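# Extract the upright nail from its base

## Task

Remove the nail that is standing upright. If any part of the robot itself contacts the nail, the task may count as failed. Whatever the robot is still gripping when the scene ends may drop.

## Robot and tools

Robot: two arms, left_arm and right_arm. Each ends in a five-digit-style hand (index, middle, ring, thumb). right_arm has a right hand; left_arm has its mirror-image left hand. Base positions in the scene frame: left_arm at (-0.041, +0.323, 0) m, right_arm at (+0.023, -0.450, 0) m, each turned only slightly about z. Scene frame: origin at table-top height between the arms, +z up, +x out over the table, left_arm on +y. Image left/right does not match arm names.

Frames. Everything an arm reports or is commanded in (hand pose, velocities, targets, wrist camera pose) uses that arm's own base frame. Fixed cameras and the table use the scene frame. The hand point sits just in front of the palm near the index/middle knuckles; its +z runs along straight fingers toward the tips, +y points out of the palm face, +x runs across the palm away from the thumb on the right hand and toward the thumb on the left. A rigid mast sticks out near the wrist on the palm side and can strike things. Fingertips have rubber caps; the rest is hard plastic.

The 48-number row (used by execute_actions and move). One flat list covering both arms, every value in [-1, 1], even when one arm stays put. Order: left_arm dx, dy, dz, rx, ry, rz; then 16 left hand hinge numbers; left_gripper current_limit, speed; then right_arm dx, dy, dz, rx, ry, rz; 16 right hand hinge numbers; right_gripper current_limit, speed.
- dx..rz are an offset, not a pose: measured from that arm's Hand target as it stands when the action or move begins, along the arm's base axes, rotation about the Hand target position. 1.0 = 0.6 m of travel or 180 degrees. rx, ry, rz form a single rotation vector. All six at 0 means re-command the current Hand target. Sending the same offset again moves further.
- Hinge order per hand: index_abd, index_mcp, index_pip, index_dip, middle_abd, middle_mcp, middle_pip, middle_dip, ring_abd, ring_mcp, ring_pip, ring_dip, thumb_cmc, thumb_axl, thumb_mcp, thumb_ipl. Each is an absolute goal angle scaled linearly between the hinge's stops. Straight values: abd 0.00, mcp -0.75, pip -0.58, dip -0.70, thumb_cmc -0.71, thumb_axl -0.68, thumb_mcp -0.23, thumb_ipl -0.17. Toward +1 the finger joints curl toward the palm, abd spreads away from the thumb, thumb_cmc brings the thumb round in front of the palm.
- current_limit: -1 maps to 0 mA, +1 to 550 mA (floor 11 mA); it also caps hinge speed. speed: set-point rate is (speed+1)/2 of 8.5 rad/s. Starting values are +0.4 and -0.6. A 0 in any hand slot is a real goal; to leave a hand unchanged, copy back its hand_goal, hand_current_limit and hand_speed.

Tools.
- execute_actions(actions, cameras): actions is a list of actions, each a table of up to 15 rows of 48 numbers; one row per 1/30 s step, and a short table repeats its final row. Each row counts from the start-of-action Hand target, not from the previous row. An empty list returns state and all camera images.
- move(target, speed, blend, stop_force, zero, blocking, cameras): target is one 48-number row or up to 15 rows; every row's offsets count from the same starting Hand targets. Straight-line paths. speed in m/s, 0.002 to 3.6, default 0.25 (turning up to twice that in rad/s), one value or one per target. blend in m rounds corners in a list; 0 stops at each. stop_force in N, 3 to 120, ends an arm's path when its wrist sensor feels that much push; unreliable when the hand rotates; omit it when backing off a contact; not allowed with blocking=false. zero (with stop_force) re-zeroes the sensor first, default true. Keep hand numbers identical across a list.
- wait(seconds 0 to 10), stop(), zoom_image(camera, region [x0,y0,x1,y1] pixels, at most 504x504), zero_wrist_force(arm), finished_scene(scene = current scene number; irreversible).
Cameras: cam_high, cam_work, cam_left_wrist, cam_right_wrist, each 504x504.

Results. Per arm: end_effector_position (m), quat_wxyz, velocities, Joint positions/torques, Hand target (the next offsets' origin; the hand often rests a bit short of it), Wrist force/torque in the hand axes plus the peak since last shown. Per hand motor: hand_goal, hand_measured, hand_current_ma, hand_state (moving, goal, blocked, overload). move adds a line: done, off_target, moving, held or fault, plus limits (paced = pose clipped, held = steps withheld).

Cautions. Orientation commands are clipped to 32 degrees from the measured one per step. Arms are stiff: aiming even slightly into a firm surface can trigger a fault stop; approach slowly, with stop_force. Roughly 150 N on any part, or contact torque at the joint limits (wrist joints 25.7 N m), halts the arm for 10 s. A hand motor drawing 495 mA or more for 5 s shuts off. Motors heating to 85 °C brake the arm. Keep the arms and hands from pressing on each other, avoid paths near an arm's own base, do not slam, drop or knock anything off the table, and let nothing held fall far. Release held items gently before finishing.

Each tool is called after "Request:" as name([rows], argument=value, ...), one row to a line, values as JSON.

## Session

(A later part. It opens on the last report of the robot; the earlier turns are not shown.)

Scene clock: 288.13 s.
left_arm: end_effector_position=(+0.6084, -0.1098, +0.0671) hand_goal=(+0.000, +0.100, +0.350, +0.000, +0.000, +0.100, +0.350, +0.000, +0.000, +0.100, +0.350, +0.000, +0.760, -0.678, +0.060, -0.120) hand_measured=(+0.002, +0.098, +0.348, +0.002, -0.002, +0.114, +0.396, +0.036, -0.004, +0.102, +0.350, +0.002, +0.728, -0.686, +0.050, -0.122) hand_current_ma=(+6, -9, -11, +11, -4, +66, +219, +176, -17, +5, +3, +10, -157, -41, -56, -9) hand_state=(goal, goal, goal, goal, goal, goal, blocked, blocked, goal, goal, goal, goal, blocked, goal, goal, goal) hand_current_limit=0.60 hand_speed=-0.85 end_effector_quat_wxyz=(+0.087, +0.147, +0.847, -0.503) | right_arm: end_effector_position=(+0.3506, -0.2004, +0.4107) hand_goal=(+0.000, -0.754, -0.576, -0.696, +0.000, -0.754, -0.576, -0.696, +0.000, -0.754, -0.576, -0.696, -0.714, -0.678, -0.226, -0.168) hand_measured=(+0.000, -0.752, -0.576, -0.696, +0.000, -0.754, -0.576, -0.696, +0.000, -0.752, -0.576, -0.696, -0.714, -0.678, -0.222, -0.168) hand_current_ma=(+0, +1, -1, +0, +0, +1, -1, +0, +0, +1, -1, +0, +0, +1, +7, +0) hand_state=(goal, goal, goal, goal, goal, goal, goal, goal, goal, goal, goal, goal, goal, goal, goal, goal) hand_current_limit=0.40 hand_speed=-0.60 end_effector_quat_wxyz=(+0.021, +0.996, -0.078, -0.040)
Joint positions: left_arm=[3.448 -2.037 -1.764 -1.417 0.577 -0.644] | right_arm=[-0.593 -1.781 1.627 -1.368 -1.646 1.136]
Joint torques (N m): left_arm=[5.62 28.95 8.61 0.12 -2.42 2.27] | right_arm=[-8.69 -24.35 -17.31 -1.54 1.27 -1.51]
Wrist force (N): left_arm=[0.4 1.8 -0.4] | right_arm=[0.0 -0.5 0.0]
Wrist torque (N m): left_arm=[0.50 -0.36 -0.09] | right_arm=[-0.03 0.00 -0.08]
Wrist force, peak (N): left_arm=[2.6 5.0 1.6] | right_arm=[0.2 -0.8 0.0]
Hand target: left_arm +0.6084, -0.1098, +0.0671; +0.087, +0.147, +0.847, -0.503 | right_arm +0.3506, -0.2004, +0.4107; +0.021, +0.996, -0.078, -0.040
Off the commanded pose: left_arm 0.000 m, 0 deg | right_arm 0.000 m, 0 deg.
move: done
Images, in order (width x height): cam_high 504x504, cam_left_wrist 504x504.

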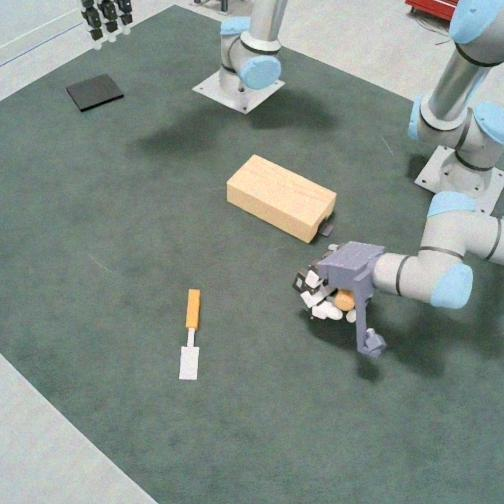

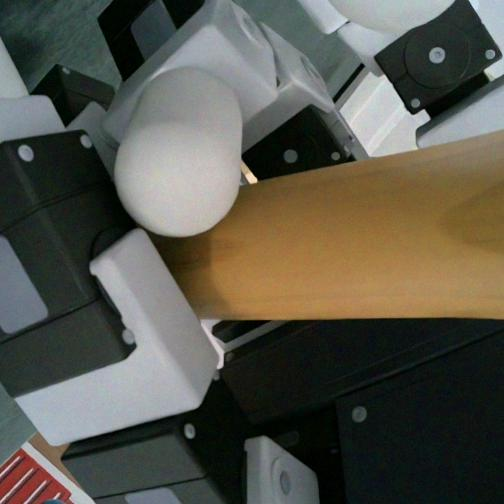

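Request:
move([
  [0,0,0,0,0,0, 0,0.1,0.14,-0.28,0,0.1,0.14,-0.28,0,0.1,0.14,-0.28,0.76,-0.677,0.1,-0.12,0.5,-0.85, 0,0,0,0,0,0, 0,-0.754,-0.576,-0.696,0,-0.754,-0.576,-0.696,0,-0.754,-0.576,-0.696,-0.714,-0.678,-0.226,-0.168,0.4,-0.6],
  [0,0,-0.045,0,0,0, 0,0.1,0.14,-0.28,0,0.1,0.14,-0.28,0,0.1,0.14,-0.28,0.76,-0.677,0.1,-0.12,0.5,-0.85, 0,0,0,0,0,0, 0,-0.754,-0.576,-0.696,0,-0.754,-0.576,-0.696,0,-0.754,-0.576,-0.696,-0.714,-0.678,-0.226,-0.168,0.4,-0.6],
], speed=0.04, cameras=["cam_high","cam_left_wrist"])

Request:
zoom_image(camera="cam_high", region=[300, 180, 450, 330])

Scene clock: 290.77 s.
left_arm: end_effector_position=(+0.6083, -0.1098, +0.0399) hand_goal=(+0.000, +0.100, +0.140, -0.280, +0.000, +0.100, +0.140, -0.280, +0.000, +0.100, +0.140, -0.280, +0.760, -0.678, +0.100, -0.120) hand_measured=(+0.002, +0.094, +0.138, -0.278, +0.004, +0.114, +0.168, -0.244, -0.004, +0.102, +0.140, -0.278, +0.722, -0.690, +0.088, -0.126) hand_current_ma=(+8, -33, -12, +11, +14, +71, +130, +173, -17, +5, +4, +10, -189, -69, -77, -33) hand_state=(goal, goal, goal, goal, goal, goal, blocked, blocked, goal, goal, goal, goal, blocked, goal, goal, goal) hand_current_limit=0.50 hand_speed=-0.85 end_effector_quat_wxyz=(+0.087, +0.147, +0.847, -0.504) end_effector_velocity=(-0.001, +0.000, +0.002) end_effector_angular_velocity=(-0.001, +0.002, +0.001) | right_arm: end_effector_position=(+0.3506, -0.2004, +0.4107) hand_goal=(+0.000, -0.754, -0.576, -0.696, +0.000, -0.754, -0.576, -0.696, +0.000, -0.754, -0.576, -0.696, -0.714, -0.678, -0.226, -0.168) hand_measured=(+0.000, -0.752, -0.576, -0.696, +0.000, -0.754, -0.576, -0.696, +0.000, -0.752, -0.576, -0.696, -0.714, -0.678, -0.222, -0.168) hand_current_ma=(+0, +1, -1, +0, +0, +1, -1, +0, +0, +1, -1, +0, +0, +1, +7, +0) hand_state=(goal, goal, goal, goal, goal, goal, goal, goal, goal, goal, goal, goal, goal, goal, goal, goal) hand_current_limit=0.40 hand_speed=-0.60 end_effector_quat_wxyz=(+0.021, +0.996, -0.078, -0.040)
Joint positions: left_arm=[3.448 -2.078 -1.785 -1.354 0.577 -0.644] | right_arm=[-0.593 -1.781 1.627 -1.368 -1.646 1.136]
Joint velocities: left_arm=[0 0.003 0 -0.005 -0.001 -0.001] | right_arm=[within noise]
Joint torques (N m): left_arm=[2.69 50.34 27.68 0.1 -1.57 -2.47] | right_arm=[-9.32 -22.61 -15.65 -1.68 1.41 -1.35]
Wrist force (N): left_arm=[0.3 2.4 0.1] | right_arm=[0.1 -0.5 0.0]
Wrist torque (N m): left_arm=[0.50 -0.39 -0.09] | right_arm=[-0.04 -0.02 -0.06]
Wrist force, peak (N): left_arm=[0.7 3.6 0.3] | right_arm=[-0.2 -0.7 0.1]
Hand target: left_arm +0.6084, -0.1098, +0.0401; +0.087, +0.147, +0.847, -0.503 | right_arm +0.3506, -0.2004, +0.4107; +0.021, +0.996, -0.078, -0.040
Off the commanded pose: left_arm 0.000 m, 0 deg | right_arm 0.000 m, 0 deg.
move: done
Images, in order (width x height): cam_high 504x504, cam_left_wrist 504x504.

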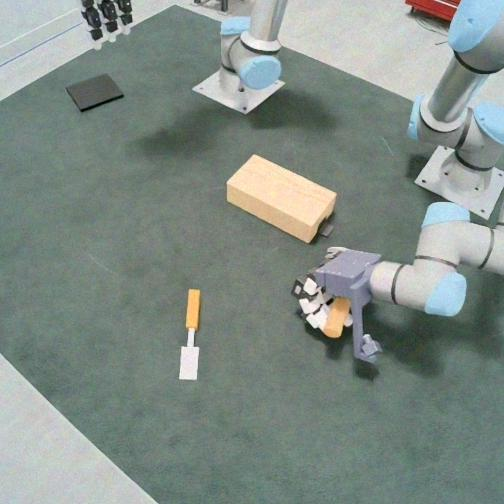

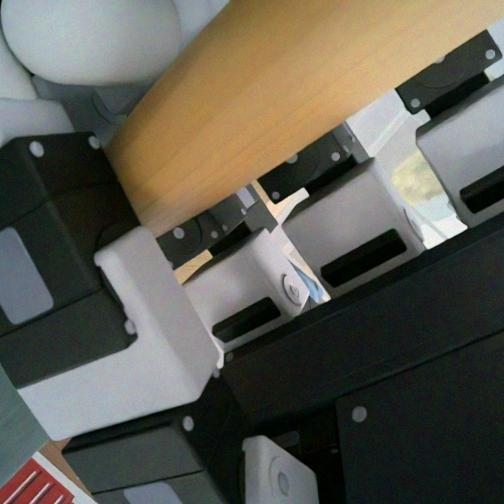

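Scaled by 3.360 from the camera's 504x504 image, which has a finer 720x720 frame.

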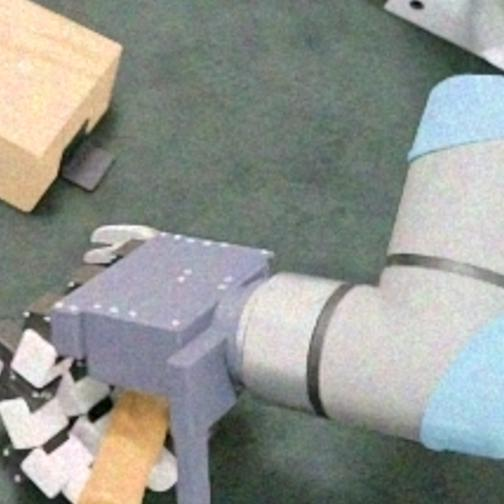

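Request:
move([
  [0,0,-0.022,0,0,0, 0,0.1,0.14,-0.28,0,0.1,0.14,-0.28,0,0.1,0.14,-0.28,0.76,-0.677,0.1,-0.12,0.5,-0.85, 0,0,0,0,0,0, 0,-0.754,-0.576,-0.696,0,-0.754,-0.576,-0.696,0,-0.754,-0.576,-0.696,-0.714,-0.678,-0.226,-0.168,0.4,-0.6],
  [0,0,-0.022,0,0,0, 0,-0.205,0.518,-0.333,0,-0.205,0.518,-0.333,0,-0.205,0.518,-0.333,0.72,-0.677,0.05,-0.12,0.5,-0.9, 0,0,0,0,0,0, 0,-0.754,-0.576,-0.696,0,-0.754,-0.576,-0.696,0,-0.754,-0.576,-0.696,-0.714,-0.678,-0.226,-0.168,0.4,-0.6],
], speed=0.03, cameras=["cam_high","cam_left_wrist"])

Request:
zoom_image(camera="cam_high", region=[300, 200, 450, 350])

Scene clock: 293.67 s.
left_arm: end_effector_position=(+0.6084, -0.1097, +0.0269) hand_goal=(+0.000, -0.206, +0.518, -0.334, +0.000, -0.206, +0.518, -0.334, +0.000, -0.206, +0.518, -0.334, +0.720, -0.678, +0.050, -0.120) hand_measured=(+0.004, -0.064, +0.542, -0.334, +0.002, -0.200, +0.512, -0.332, -0.004, -0.200, +0.512, -0.332, +0.716, -0.682, +0.052, -0.122) hand_current_ma=(+14, +412, +109, -4, +9, +28, -28, +11, -17, +30, -29, +10, -15, -23, +17, -13) hand_state=(goal, blocked, blocked, goal, goal, goal, goal, goal, goal, goal, goal, goal, goal, goal, goal, goal) hand_current_limit=0.50 hand_speed=-0.90 end_effector_quat_wxyz=(+0.087, +0.147, +0.847, -0.503) | right_arm: end_effector_position=(+0.3506, -0.2004, +0.4107) hand_goal=(+0.000, -0.754, -0.576, -0.696, +0.000, -0.754, -0.576, -0.696, +0.000, -0.754, -0.576, -0.696, -0.714, -0.678, -0.226, -0.168) hand_measured=(+0.000, -0.752, -0.576, -0.696, +0.000, -0.754, -0.576, -0.696, +0.000, -0.752, -0.576, -0.696, -0.714, -0.678, -0.222, -0.168) hand_current_ma=(+0, +1, -1, +0, +0, +1, -1, +0, +0, +1, -1, +0, +0, +1, +7, +0) hand_state=(goal, goal, goal, goal, goal, goal, goal, goal, goal, goal, goal, goal, goal, goal, goal, goal) hand_current_limit=0.40 hand_speed=-0.60 end_effector_quat_wxyz=(+0.021, +0.996, -0.078, -0.040)
Joint positions: left_arm=[3.448 -2.099 -1.793 -1.325 0.577 -0.644] | right_arm=[-0.593 -1.781 1.627 -1.368 -1.646 1.136]
Joint torques (N m): left_arm=[-3.4 46.11 26.2 0.25 -2.2 1.91] | right_arm=[-7.95 -23.66 -16.92 -1.6 1.15 -1.29]
Wrist force (N): left_arm=[0.2 -2.9 -4.1] | right_arm=[0.1 -0.5 -0.1]
Wrist torque (N m): left_arm=[0.31 -0.38 -0.05] | right_arm=[-0.04 -0.02 -0.07]
Wrist force, peak (N): left_arm=[-10.0 -66.8 -16.6] | right_arm=[0.1 -1.1 -0.1]
Hand target: left_arm +0.6084, -0.1098, +0.0269; +0.087, +0.147, +0.847, -0.503 | right_arm +0.3506, -0.2004, +0.4107; +0.021, +0.996, -0.078, -0.040
Off the commanded pose: left_arm 0.000 m, 0 deg | right_arm 0.000 m, 0 deg.
move: done
Images, in order (width x height): cam_high 504x504, cam_left_wrist 504x504.

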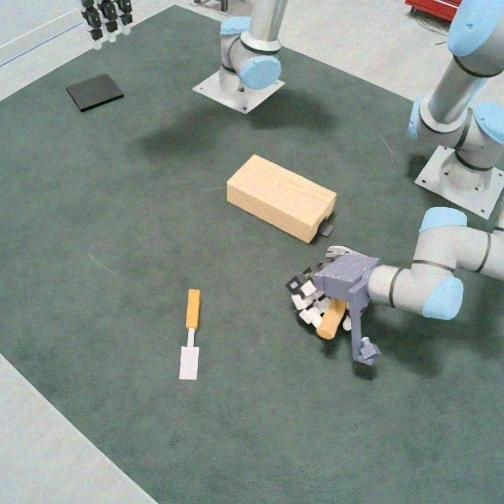

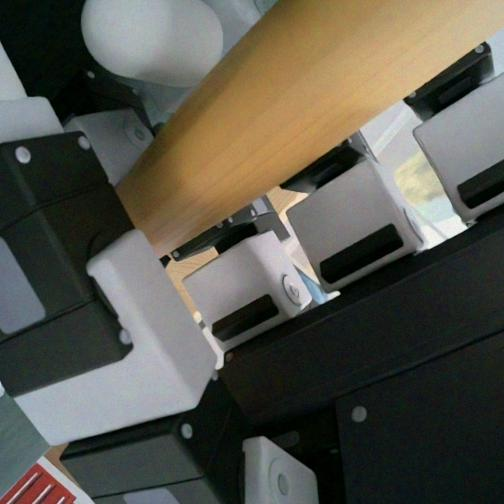

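Scaled by 3.360 from the camera's 504x504 image, which has a finer 720x720 frame.

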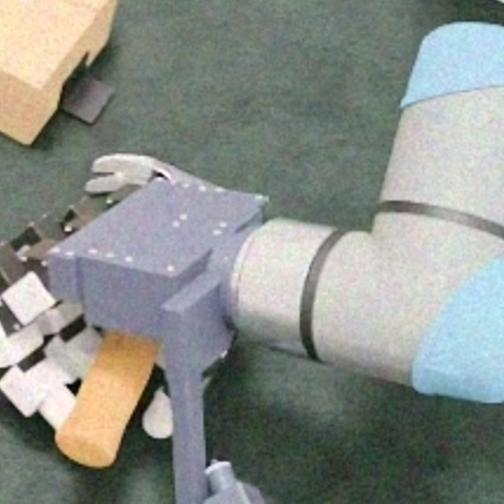

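Request:
move([
  [0,0,0.02,0,0,0, 0,-0.1,0.60,-0.333,0,-0.3,0.6,-0.4,0,-0.3,0.6,-0.4,0.72,-0.677,0.0,-0.12,0.5,-0.85, 0,0,0,0,0,0, 0,-0.754,-0.576,-0.696,0,-0.754,-0.576,-0.696,0,-0.754,-0.576,-0.696,-0.714,-0.678,-0.226,-0.168,0.4,-0.6],
  [0,0,0.03,0,0,0, 0,-0.479,0.81,-0.406,0,-0.479,0.81,-0.406,0,-0.479,0.81,-0.406,0.6,-0.677,-0.05,-0.12,0.5,-0.85, 0,0,0,0,0,0, 0,-0.754,-0.576,-0.696,0,-0.754,-0.576,-0.696,0,-0.754,-0.576,-0.696,-0.714,-0.678,-0.226,-0.168,0.4,-0.6],
  [0,0,0.03,0,0,0, 0,-0.7,0.81,-0.6,0,-0.7,0.81,-0.6,0,-0.7,0.81,-0.6,0.4,-0.677,-0.1,-0.12,0.5,-0.8, 0,0,0,0,0,0, 0,-0.754,-0.576,-0.696,0,-0.754,-0.576,-0.696,0,-0.754,-0.576,-0.696,-0.714,-0.678,-0.226,-0.168,0.4,-0.6],
], speed=0.04, cameras=["cam_high","cam_left_wrist"])

Request:
zoom_image(camera="cam_high", region=[300, 200, 450, 350])

Scene clock: 297.30 s.
left_arm: end_effector_position=(+0.6084, -0.1098, +0.0449) hand_goal=(+0.000, -0.700, +0.810, -0.600, +0.000, -0.700, +0.810, -0.600, +0.000, -0.700, +0.810, -0.600, +0.400, -0.678, -0.100, -0.120) hand_measured=(+0.000, -0.698, +0.792, -0.604, +0.002, -0.688, +0.804, -0.598, -0.004, -0.686, +0.804, -0.598, +0.402, -0.680, -0.096, -0.122) hand_current_ma=(+0, +4, -82, -22, +9, +63, -23, +11, -16, +69, -24, +10, +8, -14, +26, -12) hand_state=(goal, goal, goal, goal, goal, goal, goal, goal, goal, goal, goal, goal, goal, goal, goal, goal) hand_current_limit=0.50 hand_speed=-0.80 end_effector_quat_wxyz=(+0.087, +0.147, +0.847, -0.503) | right_arm: end_effector_position=(+0.3506, -0.2004, +0.4107) hand_goal=(+0.000, -0.754, -0.576, -0.696, +0.000, -0.754, -0.576, -0.696, +0.000, -0.754, -0.576, -0.696, -0.714, -0.678, -0.226, -0.168) hand_measured=(+0.000, -0.752, -0.576, -0.696, +0.000, -0.754, -0.576, -0.696, +0.000, -0.752, -0.576, -0.696, -0.714, -0.678, -0.222, -0.168) hand_current_ma=(+0, +1, -1, +0, +0, +1, -1, +0, +0, +1, -1, +0, +0, +1, +7, +0) hand_state=(goal, goal, goal, goal, goal, goal, goal, goal, goal, goal, goal, goal, goal, goal, goal, goal) hand_current_limit=0.40 hand_speed=-0.60 end_effector_quat_wxyz=(+0.021, +0.996, -0.078, -0.040)
Joint positions: left_arm=[3.448 -2.07 -1.781 -1.366 0.577 -0.644] | right_arm=[-0.593 -1.781 1.627 -1.368 -1.646 1.136]
Joint torques (N m): left_arm=[1.99 31.01 9.3 0.58 -2.1 -1.01] | right_arm=[-9.63 -22.9 -16.2 -1.92 1.28 -1.22]
Wrist force (N): left_arm=[2.6 1.1 -0.8] | right_arm=[0.1 -0.4 -0.2]
Wrist torque (N m): left_arm=[0.41 -0.56 0.10] | right_arm=[-0.02 -0.02 -0.06]
Wrist force, peak (N): left_arm=[0.4 -2.9 -4.2] | right_arm=[0.0 -0.9 -0.1]
Hand target: left_arm +0.6084, -0.1098, +0.0449; +0.087, +0.147, +0.847, -0.503 | right_arm +0.3506, -0.2004, +0.4107; +0.021, +0.996, -0.078, -0.040
Off the commanded pose: left_arm 0.000 m, 0 deg | right_arm 0.000 m, 0 deg.
move: done
Images, in order (width x height): cam_high 504x504, cam_left_wrist 504x504.

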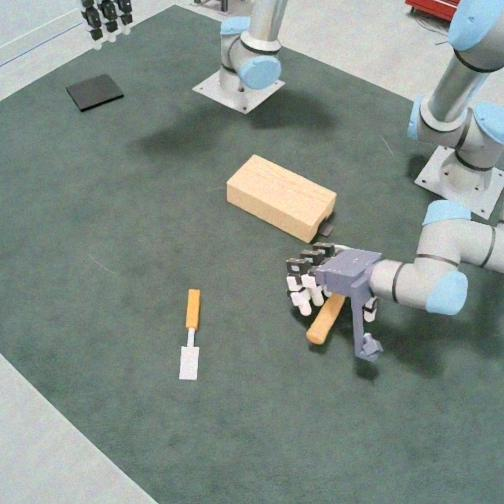

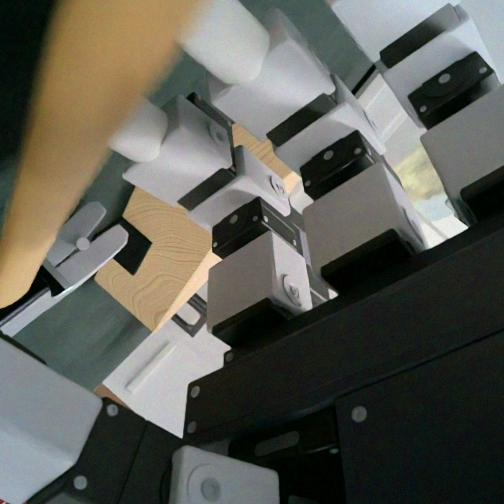

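Scaled by 3.360 from the camera's 504x504 image, which has a finer 720x720 frame.

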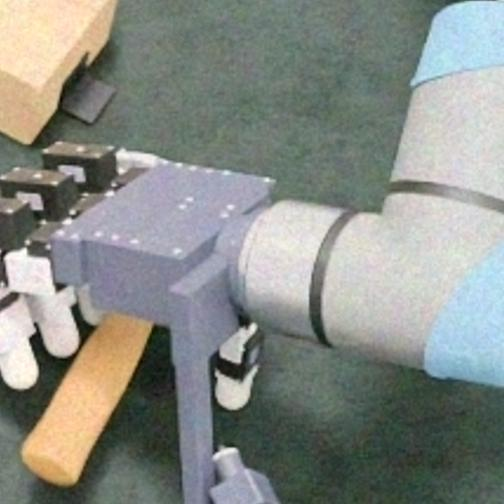

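Request:
move([
  [0,0,0.3,0,0,0, 0,-0.7,0.81,-0.6,0,-0.7,0.81,-0.6,0,-0.7,0.81,-0.6,0.4,-0.677,-0.1,-0.12,0.3,-0.6, 0,0,0,0,0,0, 0,-0.754,-0.576,-0.696,0,-0.754,-0.576,-0.696,0,-0.754,-0.576,-0.696,-0.714,-0.678,-0.226,-0.168,0.4,-0.6],
  [-0.2,0.3,0.35,0,0,0, 0,-0.7,0.81,-0.6,0,-0.7,0.81,-0.6,0,-0.7,0.81,-0.6,0.4,-0.677,-0.1,-0.12,0.3,-0.6, 0,0,0,0,0,0, 0,-0.754,-0.576,-0.696,0,-0.754,-0.576,-0.696,0,-0.754,-0.576,-0.696,-0.714,-0.678,-0.226,-0.168,0.4,-0.6],
], speed=[0.1, 0.25], cameras=["cam_high","cam_work"])

Request:
zoom_image(camera="cam_high", region=[280, 180, 430, 360])

Request:
zoom_image(camera="cam_work", region=[350, 160, 504, 320])

Scene clock: 301.33 s.
left_arm: end_effector_position=(+0.4885, +0.0702, +0.2550) hand_goal=(+0.000, -0.700, +0.810, -0.600, +0.000, -0.700, +0.810, -0.600, +0.000, -0.700, +0.810, -0.600, +0.400, -0.678, -0.100, -0.120) hand_measured=(+0.000, -0.696, +0.806, -0.604, +0.002, -0.688, +0.806, -0.598, -0.004, -0.686, +0.806, -0.598, +0.402, -0.680, -0.096, -0.122) hand_current_ma=(+0, +15, -20, -14, +9, +59, -20, +11, -14, +65, -21, +10, +4, -13, +19, -11) hand_state=(goal, goal, goal, goal, goal, goal, goal, goal, goal, goal, goal, goal, goal, goal, goal, goal) hand_current_limit=0.30 hand_speed=-0.60 end_effector_quat_wxyz=(+0.088, +0.147, +0.847, -0.503) | right_arm: end_effector_position=(+0.3506, -0.2004, +0.4107) hand_goal=(+0.000, -0.754, -0.576, -0.696, +0.000, -0.754, -0.576, -0.696, +0.000, -0.754, -0.576, -0.696, -0.714, -0.678, -0.226, -0.168) hand_measured=(+0.000, -0.752, -0.576, -0.696, +0.000, -0.754, -0.576, -0.696, +0.000, -0.752, -0.576, -0.696, -0.714, -0.678, -0.222, -0.168) hand_current_ma=(+0, +1, -1, +0, +0, +1, -1, +0, +0, +1, -1, +0, +0, +1, +7, +0) hand_state=(goal, goal, goal, goal, goal, goal, goal, goal, goal, goal, goal, goal, goal, goal, goal, goal) hand_current_limit=0.40 hand_speed=-0.60 end_effector_quat_wxyz=(+0.021, +0.996, -0.078, -0.040)
Joint positions: left_arm=[3.84 -1.724 -1.583 -2.273 0.832 -0.174] | right_arm=[-0.593 -1.781 1.627 -1.368 -1.646 1.136]
Joint torques (N m): left_arm=[8.49 18.59 11.51 -0.8 0.82 0.14] | right_arm=[-9.17 -23.21 -16.24 -1.68 1.14 -1.48]
Wrist force (N): left_arm=[2.1 0.8 -0.2] | right_arm=[0.3 -0.6 -0.1]
Wrist torque (N m): left_arm=[0.33 -0.47 0.16] | right_arm=[-0.05 -0.05 -0.04]
Wrist force, peak (N): left_arm=[3.2 1.4 -1.7] | right_arm=[-0.2 -0.7 0.4]
Hand target: left_arm +0.4884, +0.0702, +0.2549; +0.087, +0.147, +0.847, -0.503 | right_arm +0.3506, -0.2004, +0.4107; +0.021, +0.996, -0.078, -0.040
Off the commanded pose: left_arm 0.000 m, 0 deg | right_arm 0.000 m, 0 deg.
move: done
Images, in order (width x height): cam_high 504x504, cam_work 504x504.

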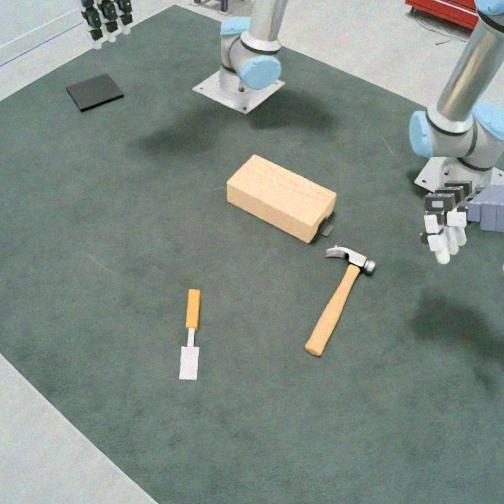

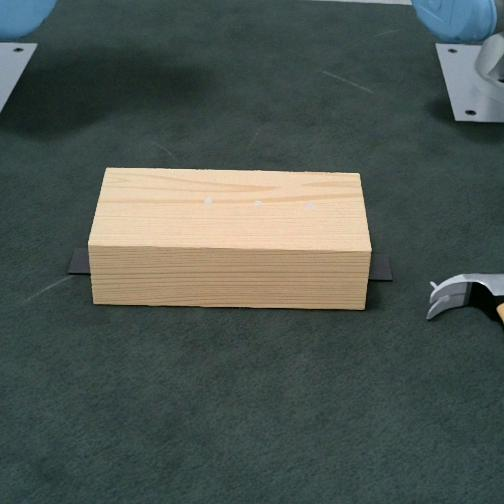

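Scaled by 2.800 from the camera's 504x504 image, which has a finer 720x720 frame.

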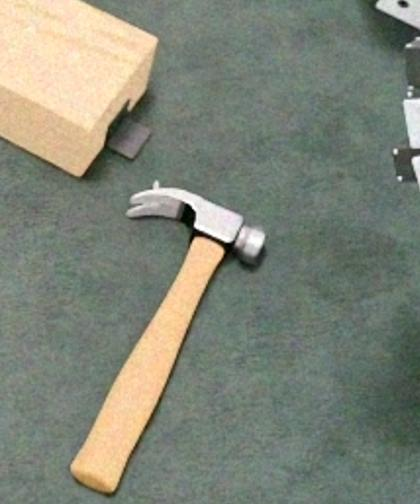

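Scaled by 3.150 from the camera's 504x504 image, which has a finer 720x720 frame.

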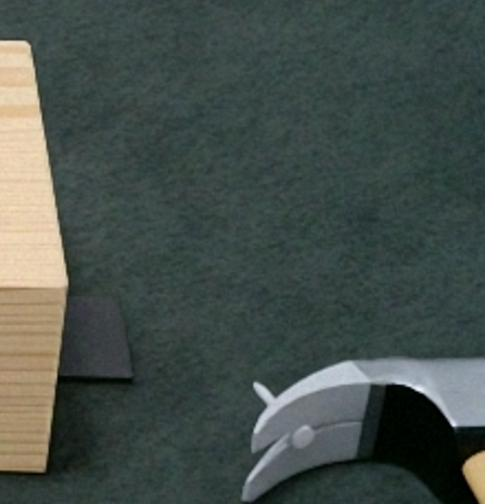

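Request:
finished_scene(scene=1)

The scene is finished: the task was done.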